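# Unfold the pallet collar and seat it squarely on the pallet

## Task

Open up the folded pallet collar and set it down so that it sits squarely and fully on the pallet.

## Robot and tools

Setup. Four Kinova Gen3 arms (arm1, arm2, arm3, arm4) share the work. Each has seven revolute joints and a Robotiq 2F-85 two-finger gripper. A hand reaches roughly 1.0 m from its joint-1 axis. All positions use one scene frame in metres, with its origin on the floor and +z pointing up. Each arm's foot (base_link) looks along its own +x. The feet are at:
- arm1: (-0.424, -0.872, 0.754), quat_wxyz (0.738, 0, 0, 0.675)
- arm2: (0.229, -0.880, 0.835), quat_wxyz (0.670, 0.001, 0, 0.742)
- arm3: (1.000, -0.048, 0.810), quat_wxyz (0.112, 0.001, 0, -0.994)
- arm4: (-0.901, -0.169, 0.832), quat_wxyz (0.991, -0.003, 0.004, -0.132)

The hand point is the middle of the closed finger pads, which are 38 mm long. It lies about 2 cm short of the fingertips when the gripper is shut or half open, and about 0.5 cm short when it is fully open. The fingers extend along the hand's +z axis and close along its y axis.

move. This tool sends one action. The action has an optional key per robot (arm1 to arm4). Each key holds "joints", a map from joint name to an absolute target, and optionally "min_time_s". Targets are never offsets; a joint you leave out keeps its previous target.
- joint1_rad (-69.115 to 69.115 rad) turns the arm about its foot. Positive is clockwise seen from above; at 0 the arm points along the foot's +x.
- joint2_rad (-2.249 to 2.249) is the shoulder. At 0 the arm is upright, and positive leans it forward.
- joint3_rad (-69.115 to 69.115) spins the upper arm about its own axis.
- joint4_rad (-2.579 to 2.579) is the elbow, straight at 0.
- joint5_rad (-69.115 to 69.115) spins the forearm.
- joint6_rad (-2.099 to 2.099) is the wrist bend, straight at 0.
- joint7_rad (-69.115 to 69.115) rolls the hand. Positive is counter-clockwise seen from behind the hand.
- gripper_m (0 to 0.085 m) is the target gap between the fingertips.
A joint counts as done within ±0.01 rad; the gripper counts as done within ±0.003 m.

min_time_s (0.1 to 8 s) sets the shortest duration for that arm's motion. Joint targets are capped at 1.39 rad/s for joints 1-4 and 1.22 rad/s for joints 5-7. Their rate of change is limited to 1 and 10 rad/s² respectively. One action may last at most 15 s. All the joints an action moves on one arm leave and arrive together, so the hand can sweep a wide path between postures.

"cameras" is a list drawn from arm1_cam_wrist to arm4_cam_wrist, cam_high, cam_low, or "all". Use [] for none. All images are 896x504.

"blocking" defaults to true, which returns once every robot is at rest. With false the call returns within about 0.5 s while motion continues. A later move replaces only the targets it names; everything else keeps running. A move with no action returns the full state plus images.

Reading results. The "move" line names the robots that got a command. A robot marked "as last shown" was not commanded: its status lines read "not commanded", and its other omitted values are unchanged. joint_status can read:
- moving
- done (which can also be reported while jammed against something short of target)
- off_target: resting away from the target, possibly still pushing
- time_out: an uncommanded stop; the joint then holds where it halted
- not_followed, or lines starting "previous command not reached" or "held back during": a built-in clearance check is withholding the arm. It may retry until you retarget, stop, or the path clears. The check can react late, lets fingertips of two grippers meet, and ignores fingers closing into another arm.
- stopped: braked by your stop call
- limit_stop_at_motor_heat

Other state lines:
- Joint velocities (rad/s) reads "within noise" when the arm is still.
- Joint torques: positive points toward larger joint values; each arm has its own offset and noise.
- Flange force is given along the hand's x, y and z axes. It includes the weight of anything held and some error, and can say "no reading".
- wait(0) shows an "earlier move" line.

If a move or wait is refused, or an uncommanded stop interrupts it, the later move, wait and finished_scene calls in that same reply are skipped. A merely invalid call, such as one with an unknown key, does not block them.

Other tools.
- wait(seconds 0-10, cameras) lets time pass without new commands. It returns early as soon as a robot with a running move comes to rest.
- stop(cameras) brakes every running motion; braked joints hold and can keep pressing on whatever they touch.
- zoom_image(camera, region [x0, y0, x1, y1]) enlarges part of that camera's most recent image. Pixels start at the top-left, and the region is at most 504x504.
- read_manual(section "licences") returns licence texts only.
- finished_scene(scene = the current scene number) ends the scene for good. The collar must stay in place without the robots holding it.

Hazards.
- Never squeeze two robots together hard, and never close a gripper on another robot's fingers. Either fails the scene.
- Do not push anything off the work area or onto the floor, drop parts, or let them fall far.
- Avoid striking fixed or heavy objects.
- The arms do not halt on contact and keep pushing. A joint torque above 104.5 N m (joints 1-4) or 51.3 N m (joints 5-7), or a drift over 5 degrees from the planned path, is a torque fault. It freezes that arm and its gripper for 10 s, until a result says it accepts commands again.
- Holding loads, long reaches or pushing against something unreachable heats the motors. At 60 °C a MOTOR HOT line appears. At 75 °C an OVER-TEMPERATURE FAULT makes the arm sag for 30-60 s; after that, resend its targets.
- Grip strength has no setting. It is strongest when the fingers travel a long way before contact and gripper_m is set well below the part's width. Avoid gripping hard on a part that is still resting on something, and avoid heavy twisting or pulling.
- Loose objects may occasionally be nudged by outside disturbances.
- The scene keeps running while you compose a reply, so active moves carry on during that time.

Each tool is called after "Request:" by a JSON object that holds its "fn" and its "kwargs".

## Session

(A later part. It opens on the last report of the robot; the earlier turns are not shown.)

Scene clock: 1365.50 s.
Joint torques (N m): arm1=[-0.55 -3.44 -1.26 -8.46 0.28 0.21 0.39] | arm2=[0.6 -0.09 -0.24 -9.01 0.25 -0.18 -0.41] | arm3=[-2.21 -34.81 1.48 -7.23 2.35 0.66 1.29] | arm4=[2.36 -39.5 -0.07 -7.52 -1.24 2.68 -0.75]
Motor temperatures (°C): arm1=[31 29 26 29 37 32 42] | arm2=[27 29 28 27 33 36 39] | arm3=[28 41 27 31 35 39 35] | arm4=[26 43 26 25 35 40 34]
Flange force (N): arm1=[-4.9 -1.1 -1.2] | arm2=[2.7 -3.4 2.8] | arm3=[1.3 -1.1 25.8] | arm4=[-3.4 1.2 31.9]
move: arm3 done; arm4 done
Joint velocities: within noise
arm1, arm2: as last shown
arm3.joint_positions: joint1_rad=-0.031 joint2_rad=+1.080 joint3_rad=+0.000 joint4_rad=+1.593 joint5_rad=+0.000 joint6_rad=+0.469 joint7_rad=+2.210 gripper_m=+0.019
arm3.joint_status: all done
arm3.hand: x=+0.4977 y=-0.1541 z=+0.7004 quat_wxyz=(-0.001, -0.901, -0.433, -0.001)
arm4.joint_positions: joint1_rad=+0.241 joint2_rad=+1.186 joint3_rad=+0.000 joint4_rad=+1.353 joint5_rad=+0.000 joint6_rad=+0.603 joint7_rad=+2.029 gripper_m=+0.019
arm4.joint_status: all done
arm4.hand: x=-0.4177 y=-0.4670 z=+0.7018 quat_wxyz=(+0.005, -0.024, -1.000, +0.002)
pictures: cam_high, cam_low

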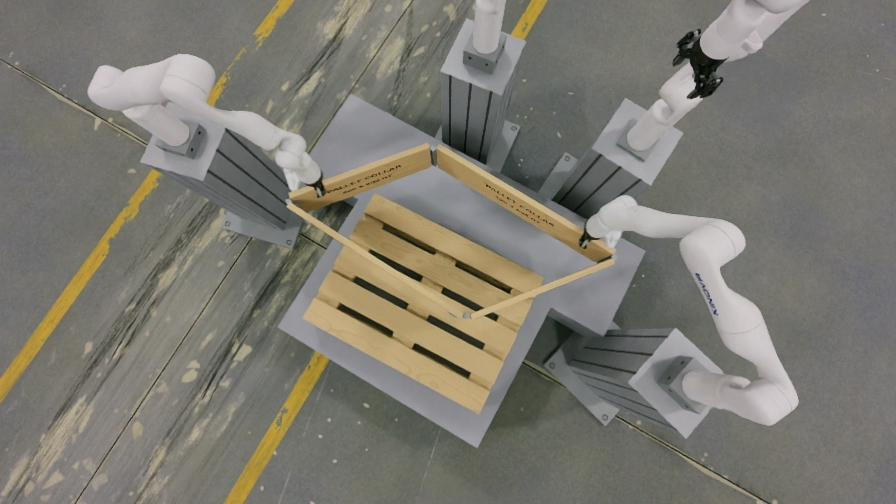

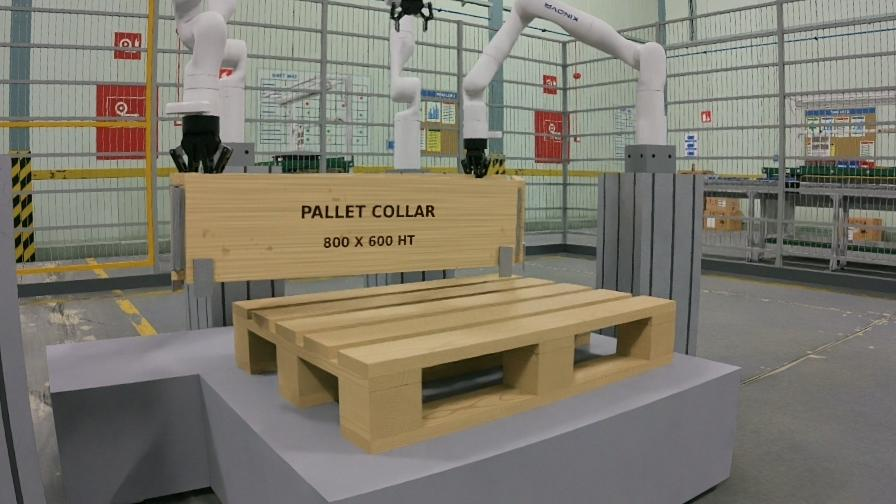

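Opening well. Continue with the remaining opening waypoints.

Request:
{"fn": "move", "kwargs": {"arm3": {"joints": {"joint1_rad": 0.1943, "joint2_rad": 1.1077, "joint4_rad": 1.496, "joint6_rad": 0.5379, "joint7_rad": 2.6739}, "min_time_s": 1.8}, "arm4": {"joints": {"joint1_rad": 0.1407, "joint2_rad": 1.2243, "joint4_rad": 1.2346, "joint6_rad": 0.6827, "joint7_rad": 1.9576}, "min_time_s": 1.8}}}

Request:
{"fn": "move", "kwargs": {"arm3": {"joints": {"joint1_rad": 0.3796, "joint2_rad": 1.1785, "joint4_rad": 1.2751, "joint6_rad": 0.688, "joint7_rad": 3.0972}, "min_time_s": 1.8}, "arm4": {"joints": {"joint1_rad": 0.0253, "joint2_rad": 1.2827, "joint4_rad": 1.0658, "joint6_rad": 0.7931, "joint7_rad": 1.8708}, "min_time_s": 1.8}}}

Request:
{"fn": "move", "kwargs": {"arm3": {"joints": {"joint1_rad": 0.5188, "joint2_rad": 1.3064, "joint4_rad": 0.9212, "joint6_rad": 0.914, "joint7_rad": 3.4744}, "min_time_s": 1.8}, "arm4": {"joints": {"joint1_rad": -0.1009, "joint2_rad": 1.375, "joint4_rad": 0.8167, "joint6_rad": 0.95, "joint7_rad": 1.7731}, "min_time_s": 1.8}, "cameras": ["cam_low", "cam_high"]}}

Request:
{"fn": "zoom_image", "kwargs": {"camera": "cam_low", "region": [200, 150, 700, 450]}}

Request:
{"fn": "zoom_image", "kwargs": {"camera": "cam_high", "region": [280, 160, 570, 430]}}

Scene clock: 1381.53 s.
Joint torques (N m): arm1=[-0.5 -3.5 -1.28 -8.4 0.29 0.15 0.43] | arm2=[0.61 -0.1 -0.2 -9.11 0.2 -0.18 -0.36] | arm3=[-1.94 -37.25 1.94 -9.36 2.66 -0.34 1.43] | arm4=[2.34 -40.96 -0.5 -8.62 -1.39 2.92 -0.75]
Motor temperatures (°C): arm1=[31 29 26 29 37 32 42] | arm2=[27 29 28 27 33 36 39] | arm3=[28 41 27 31 35 39 35] | arm4=[26 43 26 25 35 40 34]
Flange force (N): arm1=[-5.0 -1.0 -1.6] | arm2=[2.9 -3.3 3.1] | arm3=[1.1 0.4 25.7] | arm4=[-2.9 1.5 31.9]
move: arm3 done; arm4 done
Joint velocities: within noise
arm1, arm2: as last shown
arm3.joint_positions: joint1_rad=+0.194 joint2_rad=+1.108 joint3_rad=+0.000 joint4_rad=+1.496 joint5_rad=+0.000 joint6_rad=+0.538 joint7_rad=+2.674 gripper_m=+0.019
arm3.joint_status: all done
arm3.hand: x=+0.4623 y=-0.0398 z=+0.7002 quat_wxyz=(-0.001, -0.843, -0.537, -0.001)
arm4.joint_positions: joint1_rad=+0.141 joint2_rad=+1.224 joint3_rad=+0.000 joint4_rad=+1.235 joint5_rad=+0.000 joint6_rad=+0.683 joint7_rad=+1.958 gripper_m=+0.019
arm4.joint_status: all done
arm4.hand: x=-0.3667 y=-0.4273 z=+0.7011 quat_wxyz=(+0.005, -0.010, -1.000, +0.002)
pictures: none

Scene clock: 1383.73 s.
Joint torques (N m): arm1=[-0.52 -3.48 -1.27 -8.42 0.3 0.18 0.42] | arm2=[0.74 -0.08 -0.26 -9.02 0.2 -0.16 -0.31] | arm3=[-1.73 -40.79 2.27 -12.22 2.82 -0.95 1.61] | arm4=[2.26 -43 -0.96 -9.83 -1.61 3.35 -0.83]
Motor temperatures (°C): arm1=[31 29 26 29 37 32 42] | arm2=[27 29 28 27 33 36 39] | arm3=[28 41 27 31 35 39 35] | arm4=[26 43 26 25 35 40 34]
Flange force (N): arm1=[-5.0 -1.0 -1.4] | arm2=[2.8 -3.2 2.9] | arm3=[0.2 1.7 25.4] | arm4=[-3.1 1.2 32.4]
move: arm3 done; arm4 done
Joint velocities: within noise
arm1, arm2: as last shown
arm3.joint_positions: joint1_rad=+0.380 joint2_rad=+1.179 joint3_rad=+0.000 joint4_rad=+1.275 joint5_rad=+0.000 joint6_rad=+0.688 joint7_rad=+3.097 gripper_m=+0.019
arm3.joint_status: all done
arm3.hand: x=+0.4227 y=+0.0670 z=+0.7001 quat_wxyz=(-0.001, -0.774, -0.634, +0.000)
arm4.joint_positions: joint1_rad=+0.025 joint2_rad=+1.283 joint3_rad=+0.000 joint4_rad=+1.066 joint5_rad=+0.000 joint6_rad=+0.793 joint7_rad=+1.871 gripper_m=+0.019
arm4.joint_status: all done
arm4.hand: x=-0.3087 y=-0.3735 z=+0.7003 quat_wxyz=(+0.005, +0.004, -1.000, +0.002)
pictures: none

Scene clock: 1385.90 s.
Joint torques (N m): arm1=[-0.58 -3.41 -1.3 -8.4 0.29 0.19 0.39] | arm2=[0.7 -0.12 -0.31 -9.03 0.21 -0.15 -0.37] | arm3=[-1.25 -44.89 1.97 -15.56 2.44 -1.32 1.67] | arm4=[2.41 -45.56 -1.58 -11.72 -2.25 3.46 -0.94]
Motor temperatures (°C): arm1=[31 29 26 29 37 32 42] | arm2=[27 29 28 27 33 36 39] | arm3=[28 42 27 31 35 39 35] | arm4=[26 44 26 25 35 40 34]
Flange force (N): arm1=[-4.9 -1.2 -1.4] | arm2=[2.6 -3.5 2.9] | arm3=[-2.3 4.0 24.7] | arm4=[-3.2 1.3 32.4]
move: arm3 done; arm4 done
Joint velocities: within noise
arm1, arm2: as last shown
arm3.joint_positions: joint1_rad=+0.519 joint2_rad=+1.306 joint3_rad=+0.000 joint4_rad=+0.921 joint5_rad=+0.000 joint6_rad=+0.914 joint7_rad=+3.474 gripper_m=+0.019
arm3.joint_status: all done
arm3.hand: x=+0.3804 y=+0.1653 z=+0.6999 quat_wxyz=(-0.001, -0.693, -0.721, +0.000)
arm4.joint_positions: joint1_rad=-0.101 joint2_rad=+1.375 joint3_rad=+0.000 joint4_rad=+0.817 joint5_rad=+0.000 joint6_rad=+0.950 joint7_rad=+1.773 gripper_m=+0.019
arm4.joint_status: all done
arm4.hand: x=-0.2473 y=-0.3038 z=+0.6995 quat_wxyz=(+0.005, +0.019, -1.000, +0.002)
pictures: cam_high, cam_low

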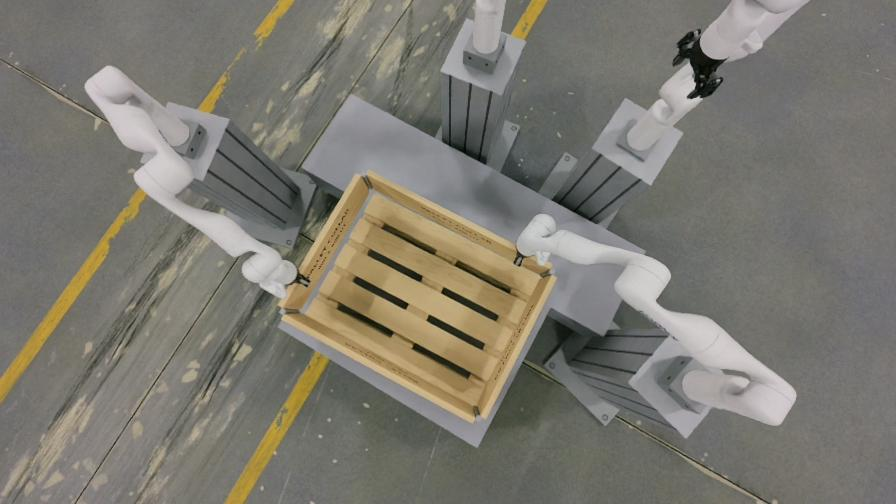

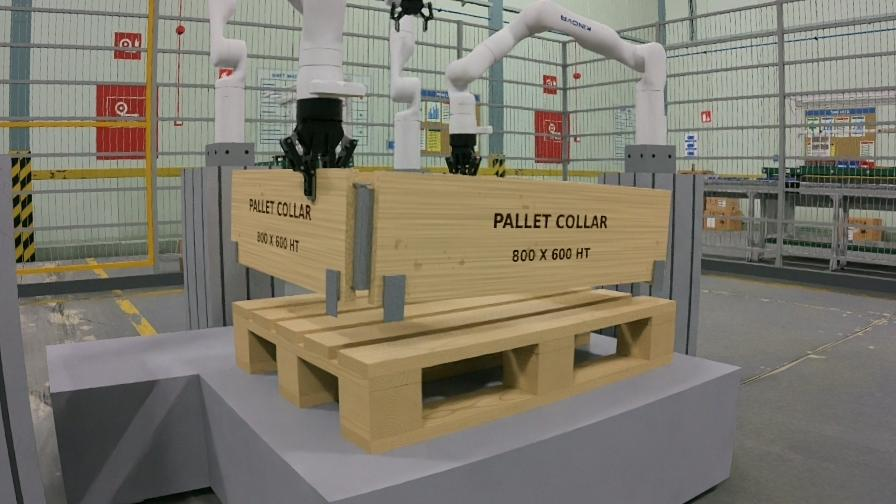

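Scaled by 1.008 from the camera's image (finer frame: 1280x720).

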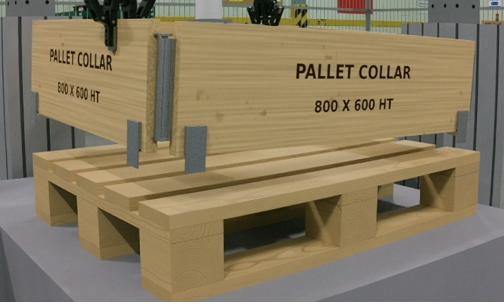

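Scaled by 1.738 from the camera's image (finer frame: 1280x720).

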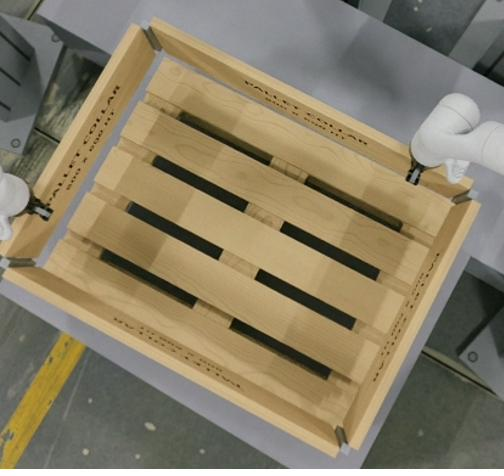

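Request:
{"fn": "move", "kwargs": {"arm1": {"joints": {"joint1_rad": -1.1879, "joint3_rad": 0, "joint5_rad": 1.3303, "joint7_rad": 1.571}}, "arm2": {"joints": {"joint1_rad": 1.257, "joint3_rad": 0, "joint5_rad": -0.9203, "joint7_rad": 1.074}}, "arm3": {"joints": {"joint2_rad": 1.3724, "joint4_rad": 0.8876, "joint6_rad": 0.8815}, "min_time_s": 2}, "arm4": {"joints": {"joint2_rad": 1.444, "joint4_rad": 0.7727, "joint6_rad": 0.9249}, "min_time_s": 2}}}

Request:
{"fn": "move", "kwargs": {"arm1": {"joints": {"joint2_rad": 1.3619, "joint4_rad": 1.8665, "joint6_rad": 0.8434}}, "arm2": {"joints": {"joint2_rad": 1.6367, "joint4_rad": 1.0289, "joint6_rad": 1.105}}, "cameras": ["arm1_cam_wrist", "arm2_cam_wrist", "cam_low", "cam_high"]}}

Request:
{"fn": "zoom_image", "kwargs": {"camera": "cam_low", "region": [200, 200, 700, 450]}}

Scene clock: 1432.70 s.
Joint torques (N m): arm1=[-0.59 -2.75 -2.43 -7.68 2.75 -0.66 0.44] | arm2=[0.67 0.3 0.31 -8.71 -1.78 -0.57 -0.37] | arm3=[-1.63 -43.8 1.39 -14.36 2.05 -0.65 1.72] | arm4=[1.18 -43.55 -1.97 -10.76 -2.06 3.3 -0.76]
Motor temperatures (°C): arm1=[31 29 26 29 37 32 42] | arm2=[27 29 28 27 33 36 39] | arm3=[28 43 27 31 35 39 35] | arm4=[26 45 25 25 35 40 34]
Flange force (N): arm1=[-6.2 1.1 2.2] | arm2=[2.5 -4.7 1.9] | arm3=[-1.9 4.4 23.6] | arm4=[-3.0 -0.2 29.2]
move: arm1 done; arm2 done; arm3 done; arm4 done
Joint velocities: within noise
arm1.joint_positions: joint1_rad=-1.188 joint2_rad=-0.351 joint3_rad=+0.000 joint4_rad=+1.581 joint5_rad=+1.330 joint6_rad=+1.975 joint7_rad=+1.571 gripper_m=+0.085
arm1.joint_status: all done
arm1.hand: x=-0.3382 y=-0.5756 z=+1.4335 quat_wxyz=(-0.553, +0.712, -0.402, +0.159)
arm2.joint_positions: joint1_rad=+1.257 joint2_rad=-0.349 joint3_rad=+0.000 joint4_rad=+1.560 joint5_rad=-0.920 joint6_rad=+1.952 joint7_rad=+1.074 gripper_m=+0.085
arm2.joint_status: all done
arm2.hand: x=+0.2420 y=-0.6518 z=+1.4218 quat_wxyz=(+0.192, +0.125, -0.901, -0.368)
arm3.joint_positions: joint1_rad=+0.519 joint2_rad=+1.372 joint3_rad=+0.000 joint4_rad=+0.888 joint5_rad=+0.000 joint6_rad=+0.881 joint7_rad=+3.474 gripper_m=+0.019
arm3.joint_status: all done
arm3.hand: x=+0.3804 y=+0.1653 z=+0.6649 quat_wxyz=(-0.001, -0.693, -0.721, +0.000)
arm4.joint_positions: joint1_rad=-0.101 joint2_rad=+1.444 joint3_rad=+0.000 joint4_rad=+0.773 joint5_rad=+0.000 joint6_rad=+0.925 joint7_rad=+1.773 gripper_m=+0.019
arm4.joint_status: all done
arm4.hand: x=-0.2476 y=-0.3040 z=+0.6645 quat_wxyz=(+0.005, +0.019, -1.000, +0.002)
pictures: none

Scene clock: 1435.90 s.
Joint torques (N m): arm1=[-0.64 -20.07 1.13 1.32 0.07 2.22 0.39] | arm2=[0.58 -21.62 -2.03 -4.07 -0.76 1.76 -0.34] | arm3=[-1.68 -43.74 1.38 -14.38 2.08 -0.68 1.7] | arm4=[1.17 -43.53 -1.94 -10.71 -2.09 3.23 -0.77]
Motor temperatures (°C): arm1=[31 29 26 29 37 32 42] | arm2=[27 29 28 27 33 36 39] | arm3=[28 43 27 31 35 39 35] | arm4=[26 46 25 25 35 40 34]
Flange force (N): arm1=[-1.8 1.5 5.1] | arm2=[7.3 -5.7 -2.4] | arm3=[-1.9 4.6 23.4] | arm4=[-3.5 -0.4 29.2]
move: arm1 done; arm2 done
Joint velocities: within noise
arm1.joint_positions: joint1_rad=-1.188 joint2_rad=+1.362 joint3_rad=+0.000 joint4_rad=+1.867 joint5_rad=+1.330 joint6_rad=+0.843 joint7_rad=+1.571 gripper_m=+0.085
arm1.joint_status: all done
arm1.hand: x=-0.5873 y=-0.5072 z=+0.6110 quat_wxyz=(-0.139, +0.818, +0.393, +0.396)
arm2.joint_positions: joint1_rad=+1.257 joint2_rad=+1.637 joint3_rad=+0.000 joint4_rad=+1.029 joint5_rad=-0.920 joint6_rad=+1.105 joint7_rad=+1.074 gripper_m=+0.085
arm2.joint_status: all done
arm2.hand: x=+0.5864 y=-0.5066 z=+0.6114 quat_wxyz=(+0.389, -0.346, -0.838, -0.162)
arm3, arm4: as last shown
pictures: arm1_cam_wrist, arm2_cam_wrist, cam_high, cam_low

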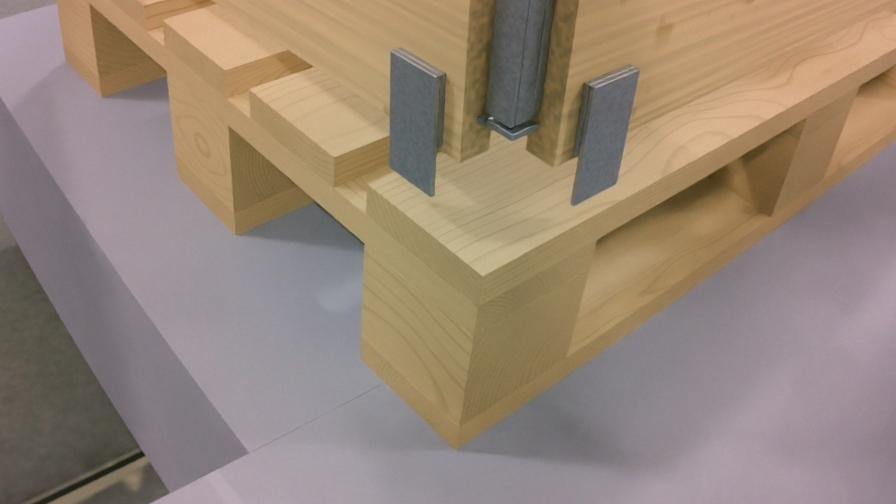

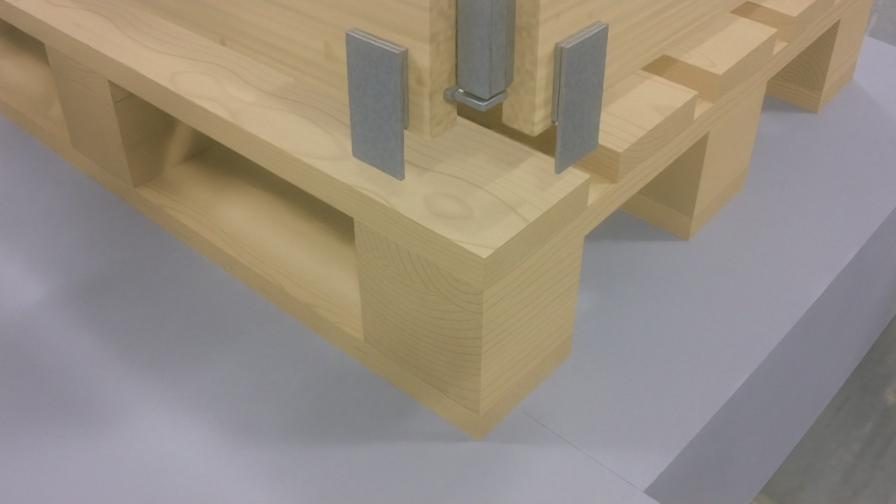

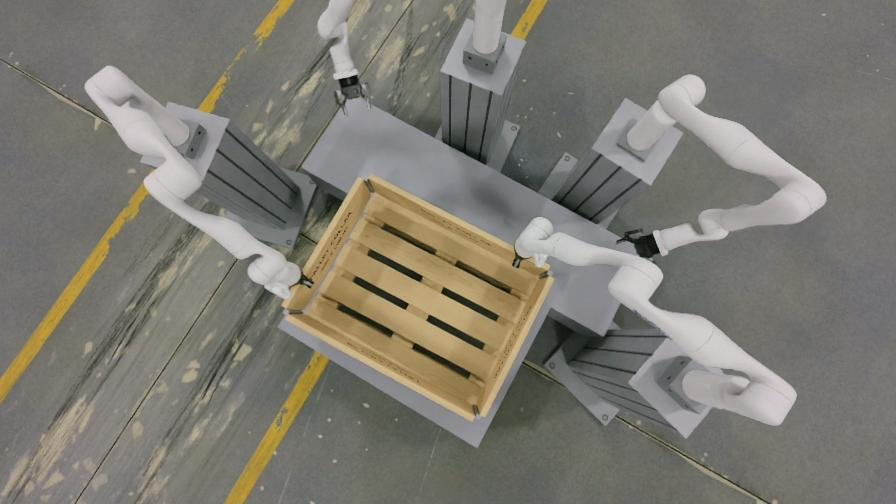

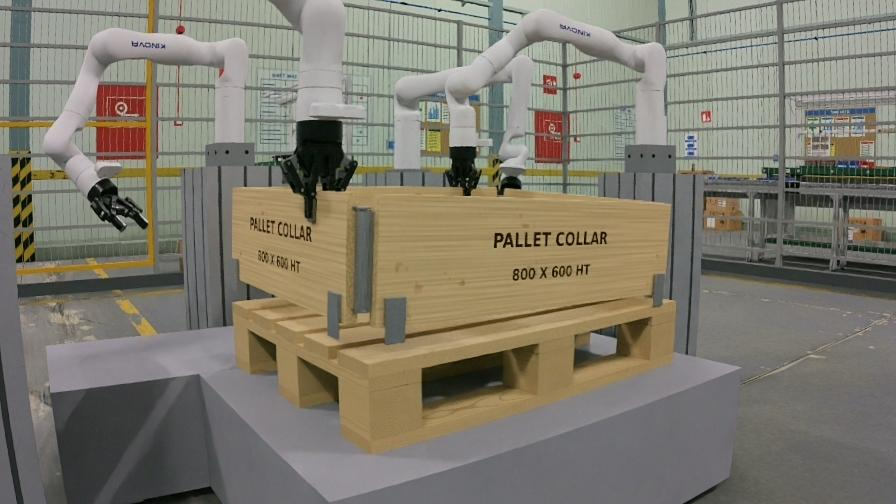

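Scaled by 1.008 from the camera's image (finer frame: 1280x720).

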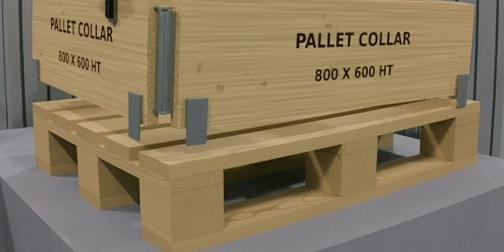

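Request:
{"fn": "zoom_image", "kwargs": {"camera": "arm1_cam_wrist", "region": [360, 130, 540, 300]}}

Request:
{"fn": "zoom_image", "kwargs": {"camera": "arm1_cam_wrist", "region": [470, 130, 650, 300]}}

Request:
{"fn": "zoom_image", "kwargs": {"camera": "arm2_cam_wrist", "region": [340, 110, 520, 280]}}

Request:
{"fn": "zoom_image", "kwargs": {"camera": "arm2_cam_wrist", "region": [460, 110, 640, 280]}}

Scaled by 2.800 from the camera's image (finer frame: 1280x720).

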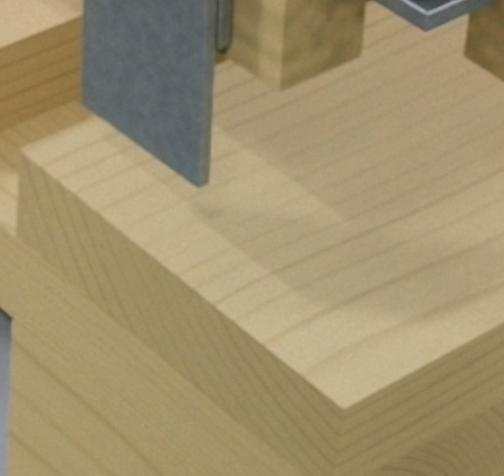

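Scaled by 2.800 from the camera's image (finer frame: 1280x720).

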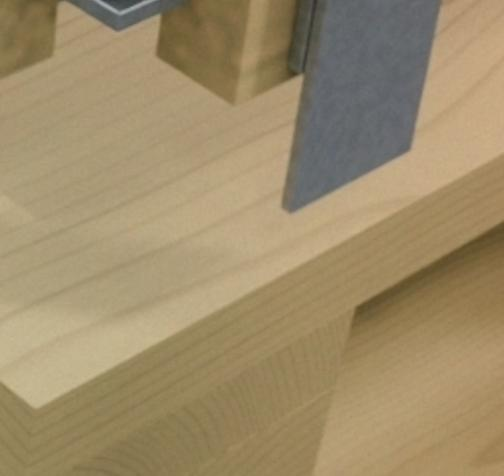

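Scaled by 2.800 from the camera's image (finer frame: 1280x720).

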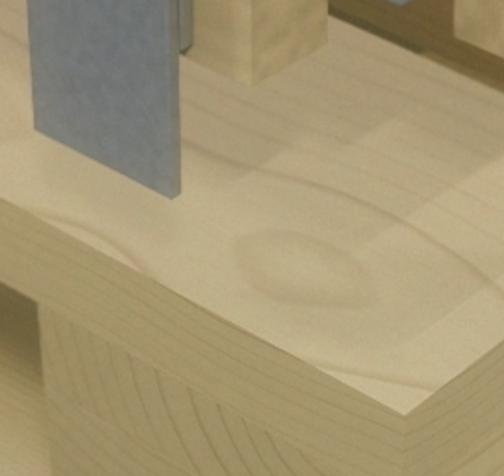

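Scaled by 2.800 from the camera's image (finer frame: 1280x720).

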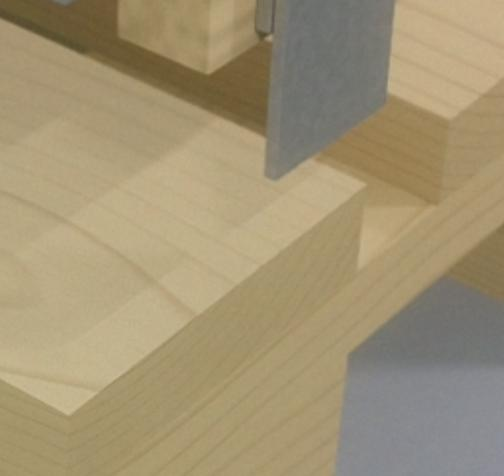

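Request:
{"fn": "move", "kwargs": {"arm3": {"joints": {"joint1_rad": 0.5215, "joint2_rad": 1.4235, "joint4_rad": 0.8437, "joint6_rad": 0.8744, "joint7_rad": 3.477}, "min_time_s": 1.5}, "arm4": {"joints": {"joint1_rad": -0.1039, "joint2_rad": 1.4857, "joint4_rad": 0.7513, "joint6_rad": 0.9046, "joint7_rad": 1.77}, "min_time_s": 1.5}, "cameras": ["arm1_cam_wrist", "arm2_cam_wrist", "cam_low"]}}

Request:
{"fn": "zoom_image", "kwargs": {"camera": "arm1_cam_wrist", "region": [360, 130, 540, 300]}}

Request:
{"fn": "zoom_image", "kwargs": {"camera": "arm1_cam_wrist", "region": [470, 130, 650, 300]}}

Request:
{"fn": "zoom_image", "kwargs": {"camera": "arm2_cam_wrist", "region": [340, 110, 520, 280]}}

Request:
{"fn": "zoom_image", "kwargs": {"camera": "arm2_cam_wrist", "region": [460, 110, 640, 280]}}

Request:
{"fn": "zoom_image", "kwargs": {"camera": "cam_low", "region": [290, 280, 450, 400]}}

Request:
{"fn": "zoom_image", "kwargs": {"camera": "cam_low", "region": [580, 240, 720, 340]}}

Scene clock: 1640.80 s.
Joint torques (N m): arm1=[-0.53 -20.09 1.23 1.28 0.04 2.24 0.4] | arm2=[0.6 -21.6 -2.01 -4.12 -0.73 1.69 -0.34] | arm3=[-1.77 -39.94 -0.05 -11.47 0.66 1.62 0.94] | arm4=[-3.87 -37.88 -3.19 -9.72 -1.56 1.19 -0.67]
Motor temperatures (°C): arm1=[31 31 26 29 37 32 42] | arm2=[27 32 28 27 33 36 39] | arm3=[28 44 27 32 35 39 35] | arm4=[26 49 25 26 35 39 34]
Flange force (N): arm1=[-1.9 1.8 5.0] | arm2=[7.4 -5.8 -2.5] | arm3=[-0.9 5.7 20.5] | arm4=[-2.1 -7.7 17.9]
move: arm3 done; arm4 done
Joint velocities: within noise
arm1, arm2: as last shown
arm2.hand: x=+0.5863 y=-0.5066 z=+0.6113 quat_wxyz=(+0.389, -0.346, -0.838, -0.162)
arm3.joint_positions: joint1_rad=+0.521 joint2_rad=+1.424 joint3_rad=+0.000 joint4_rad=+0.844 joint5_rad=+0.000 joint6_rad=+0.874 joint7_rad=+3.477 gripper_m=+0.019
arm3.joint_status: all done
arm3.hand: x=+0.3789 y=+0.1676 z=+0.6420 quat_wxyz=(-0.001, -0.693, -0.721, +0.000)
arm4.joint_positions: joint1_rad=-0.104 joint2_rad=+1.486 joint3_rad=+0.000 joint4_rad=+0.751 joint5_rad=+0.000 joint6_rad=+0.905 joint7_rad=+1.770 gripper_m=+0.019
arm4.joint_status: all done
arm4.hand: x=-0.2495 y=-0.3018 z=+0.6420 quat_wxyz=(+0.005, +0.019, -1.000, +0.002)

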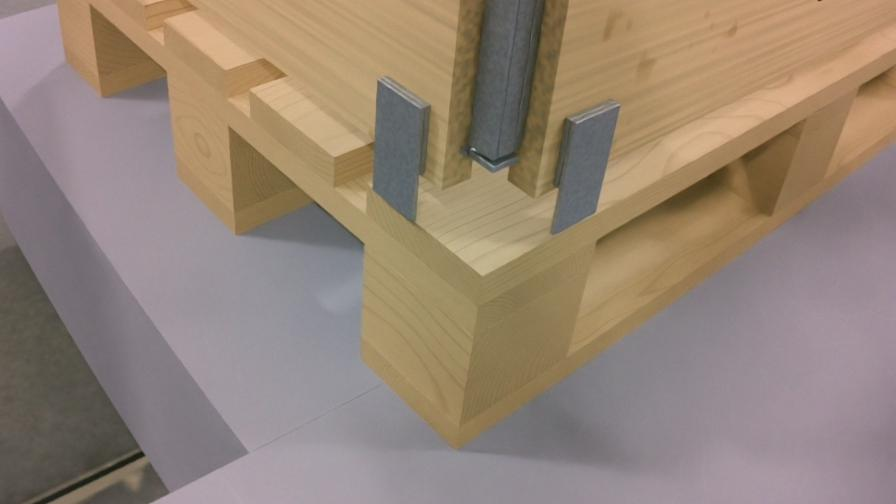

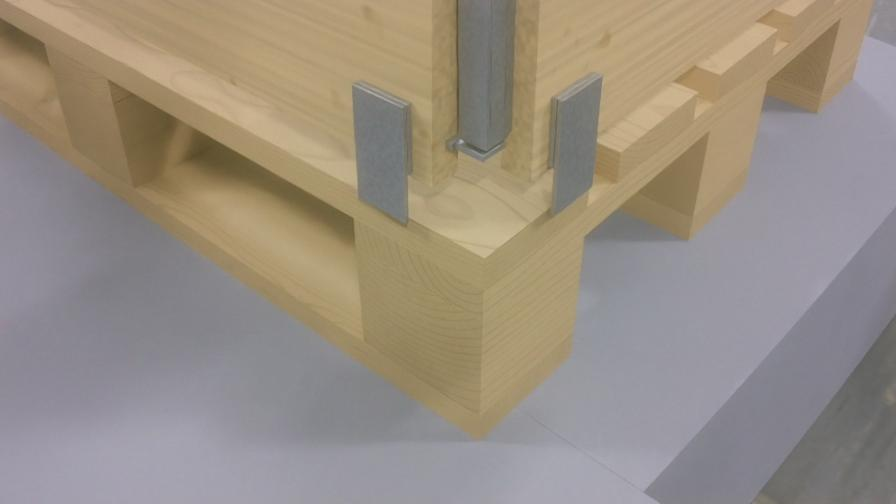

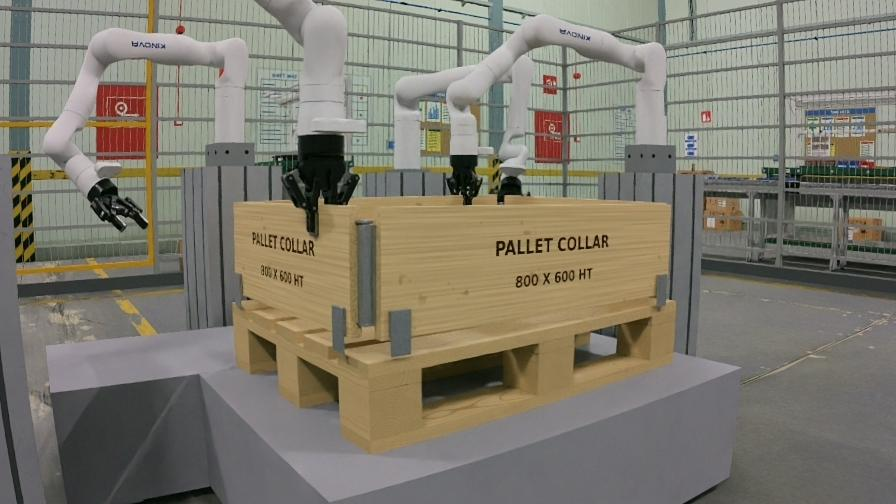

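Scaled by 2.800 from the camera's image (finer frame: 1280x720).

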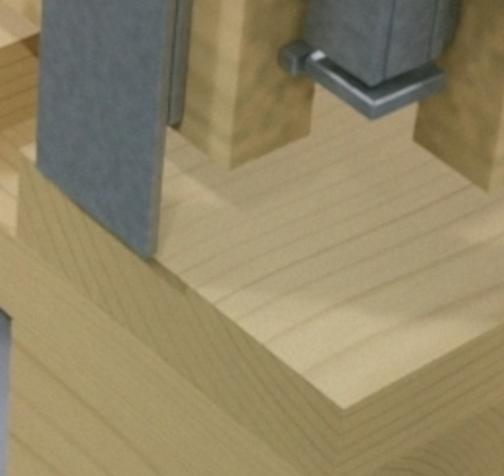

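Scaled by 2.800 from the camera's image (finer frame: 1280x720).

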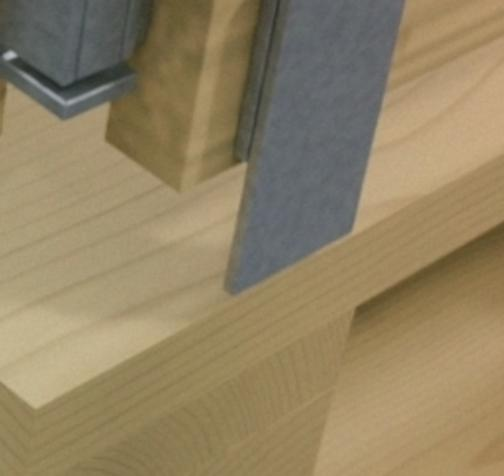

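Scaled by 2.800 from the camera's image (finer frame: 1280x720).

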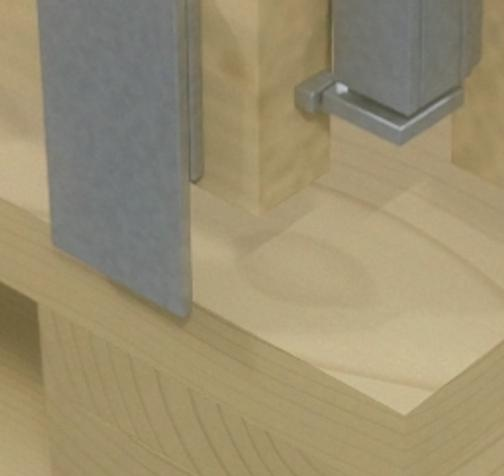

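Scaled by 2.800 from the camera's image (finer frame: 1280x720).

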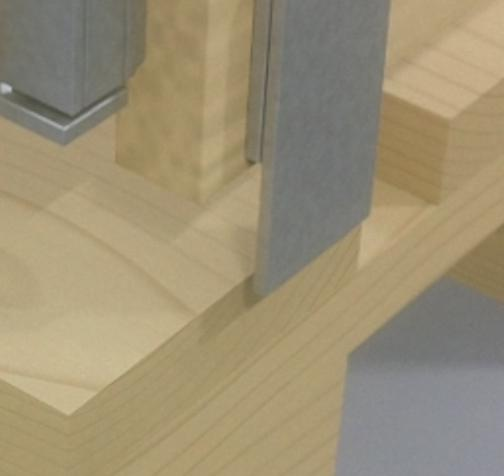

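Scaled by 3.150 from the camera's image (finer frame: 1280x720).

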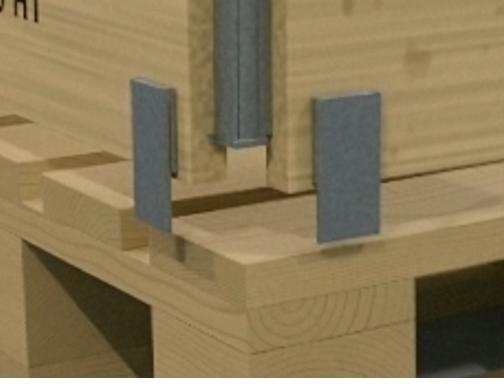

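Scaled by 3.600 from the camera's image (finer frame: 1280x720).

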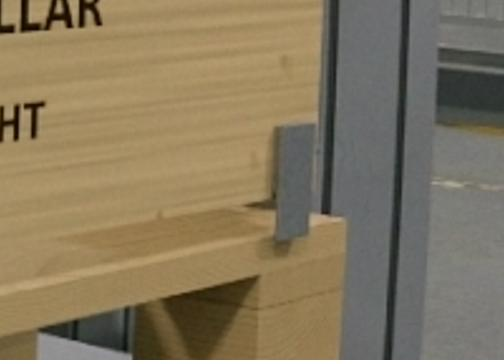

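Request:
{"fn": "move", "kwargs": {"arm3": {"joints": {"joint1_rad": 0.5261, "joint2_rad": 1.429, "joint4_rad": 0.8124, "joint6_rad": 0.9002, "joint7_rad": 3.4921}, "min_time_s": 1.2}, "arm4": {"joints": {"joint1_rad": -0.1009, "joint2_rad": 1.4794, "joint4_rad": 0.7522, "joint6_rad": 0.9101, "joint7_rad": 1.7835}, "min_time_s": 1.2}, "cameras": ["arm1_cam_wrist", "arm2_cam_wrist", "cam_low"]}}

Request:
{"fn": "zoom_image", "kwargs": {"camera": "arm1_cam_wrist", "region": [360, 130, 540, 300]}}

Request:
{"fn": "zoom_image", "kwargs": {"camera": "arm1_cam_wrist", "region": [470, 130, 650, 300]}}

Request:
{"fn": "zoom_image", "kwargs": {"camera": "arm2_cam_wrist", "region": [340, 110, 520, 280]}}

Request:
{"fn": "zoom_image", "kwargs": {"camera": "arm2_cam_wrist", "region": [460, 110, 640, 280]}}

Request:
{"fn": "zoom_image", "kwargs": {"camera": "cam_low", "region": [290, 280, 450, 400]}}

Request:
{"fn": "zoom_image", "kwargs": {"camera": "cam_low", "region": [580, 240, 720, 340]}}

Scene clock: 1717.37 s.
Joint torques (N m): arm1=[-0.57 -20.08 1.18 1.31 0.07 2.25 0.38] | arm2=[0.58 -21.58 -2.03 -4.25 -0.66 1.69 -0.39] | arm3=[-1.63 -41.59 0.28 -13.63 0.94 0.2 1.16] | arm4=[4.4 -42.62 3.11 -12.24 1.38 0.7 -0.26]
Motor temperatures (°C): arm1=[30 31 26 28 37 32 42] | arm2=[27 33 28 27 33 36 39] | arm3=[28 43 27 32 35 39 35] | arm4=[26 48 25 26 35 39 34]
Flange force (N): arm1=[-1.9 1.5 5.0] | arm2=[7.9 -6.6 -2.5] | arm3=[-2.9 8.9 19.7] | arm4=[-1.8 5.8 23.5]
move: arm3 done; arm4 done
Joint velocities: within noise
arm1, arm2: as last shown
arm3.joint_positions: joint1_rad=+0.526 joint2_rad=+1.429 joint3_rad=+0.000 joint4_rad=+0.812 joint5_rad=+0.000 joint6_rad=+0.900 joint7_rad=+3.492 gripper_m=+0.019
arm3.joint_status: all done
arm3.hand: x=+0.3747 y=+0.1721 z=+0.6460 quat_wxyz=(-0.001, -0.689, -0.724, +0.000)
arm4.joint_positions: joint1_rad=-0.101 joint2_rad=+1.479 joint3_rad=+0.000 joint4_rad=+0.752 joint5_rad=+0.000 joint6_rad=+0.910 joint7_rad=+1.784 gripper_m=+0.019
arm4.joint_status: all done
arm4.hand: x=-0.2490 y=-0.3039 z=+0.6460 quat_wxyz=(+0.005, +0.024, -1.000, +0.002)

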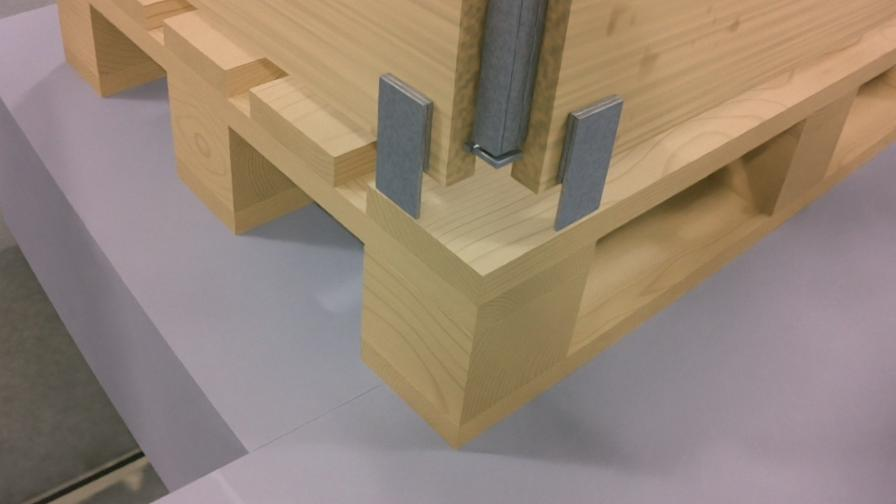

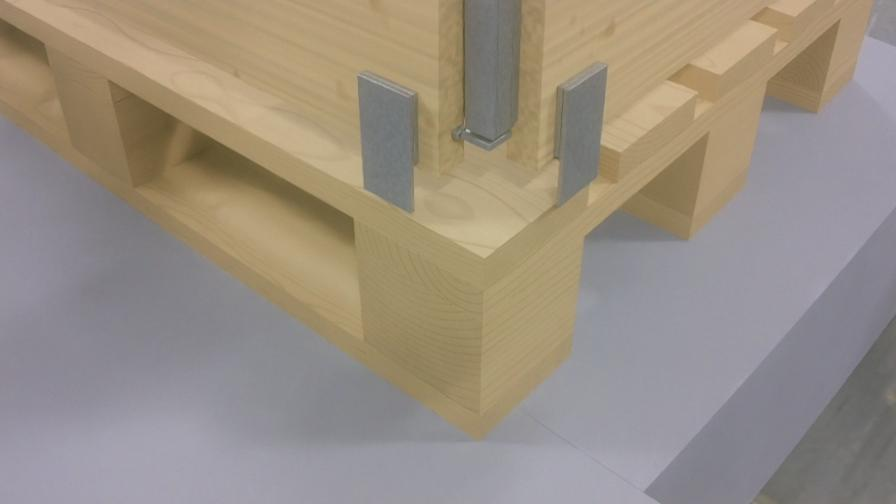

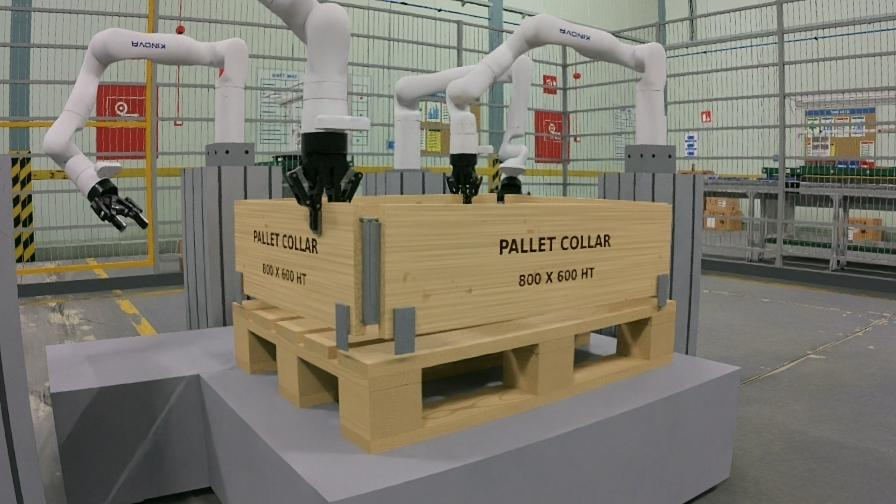

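Scaled by 2.800 from the camera's image (finer frame: 1280x720).

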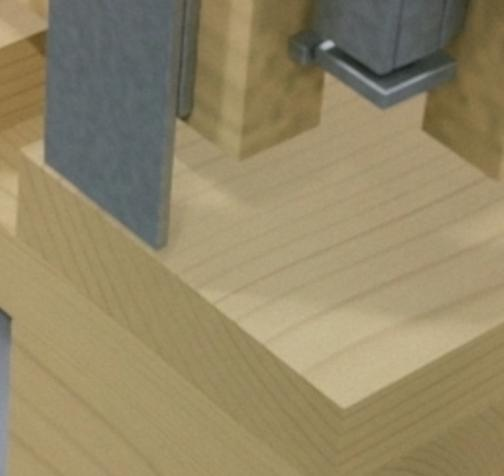

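Scaled by 2.800 from the camera's image (finer frame: 1280x720).

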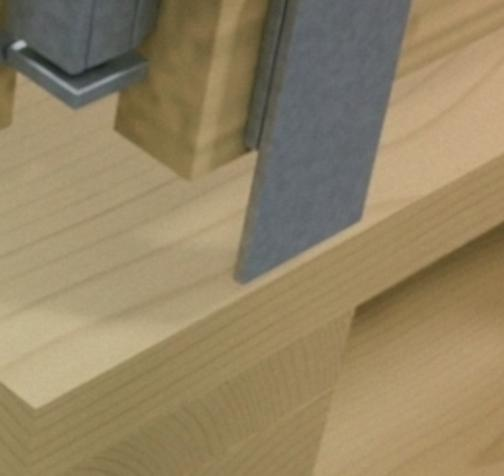

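Scaled by 2.800 from the camera's image (finer frame: 1280x720).

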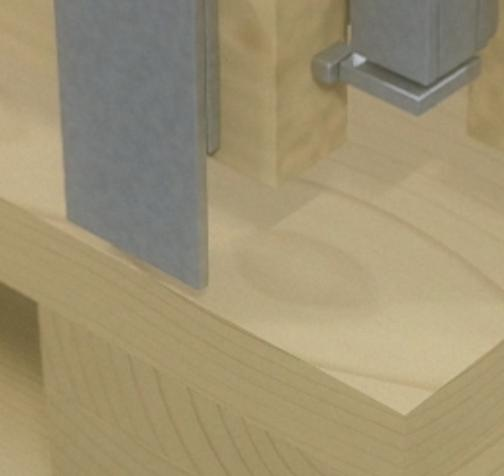

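Scaled by 2.800 from the camera's image (finer frame: 1280x720).

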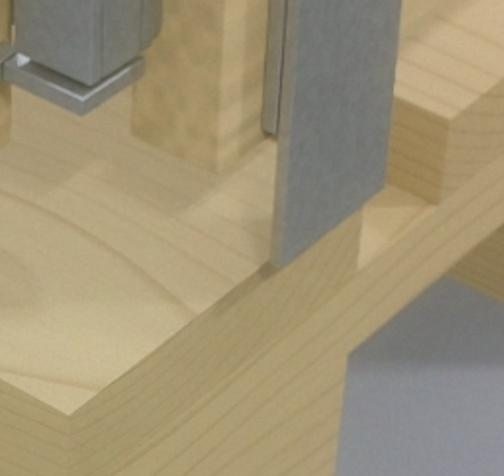

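Scaled by 3.150 from the camera's image (finer frame: 1280x720).

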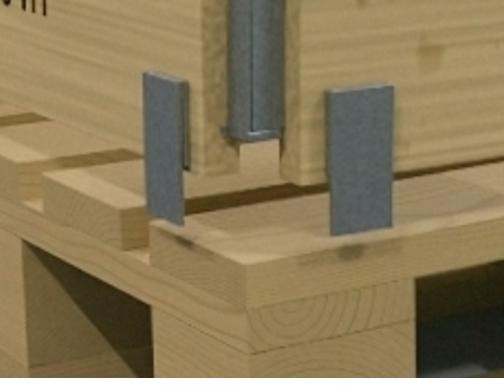

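Scaled by 3.600 from the camera's image (finer frame: 1280x720).

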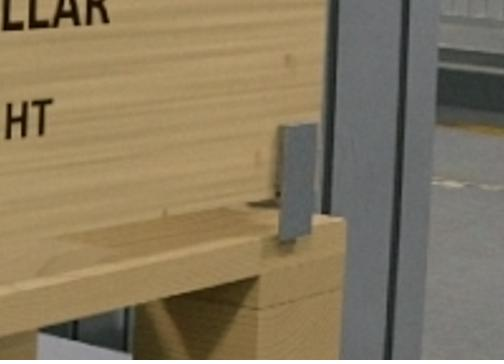

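Request:
{"fn": "zoom_image", "kwargs": {"camera": "cam_low", "region": [580, 200, 720, 340]}}

Request:
{"fn": "zoom_image", "kwargs": {"camera": "arm1_cam_wrist", "region": [60, 0, 480, 280]}}

Scaled by 3.600 from the camera's image (finer frame: 1280x720).

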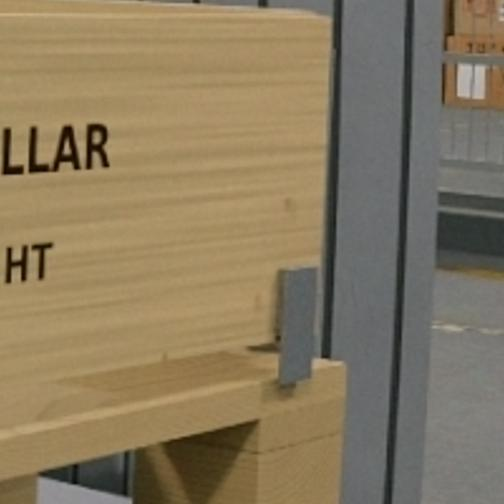

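Scaled by 1.200 from the camera's image (finer frame: 1280x720).

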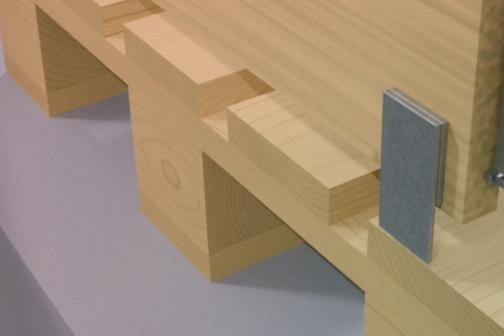

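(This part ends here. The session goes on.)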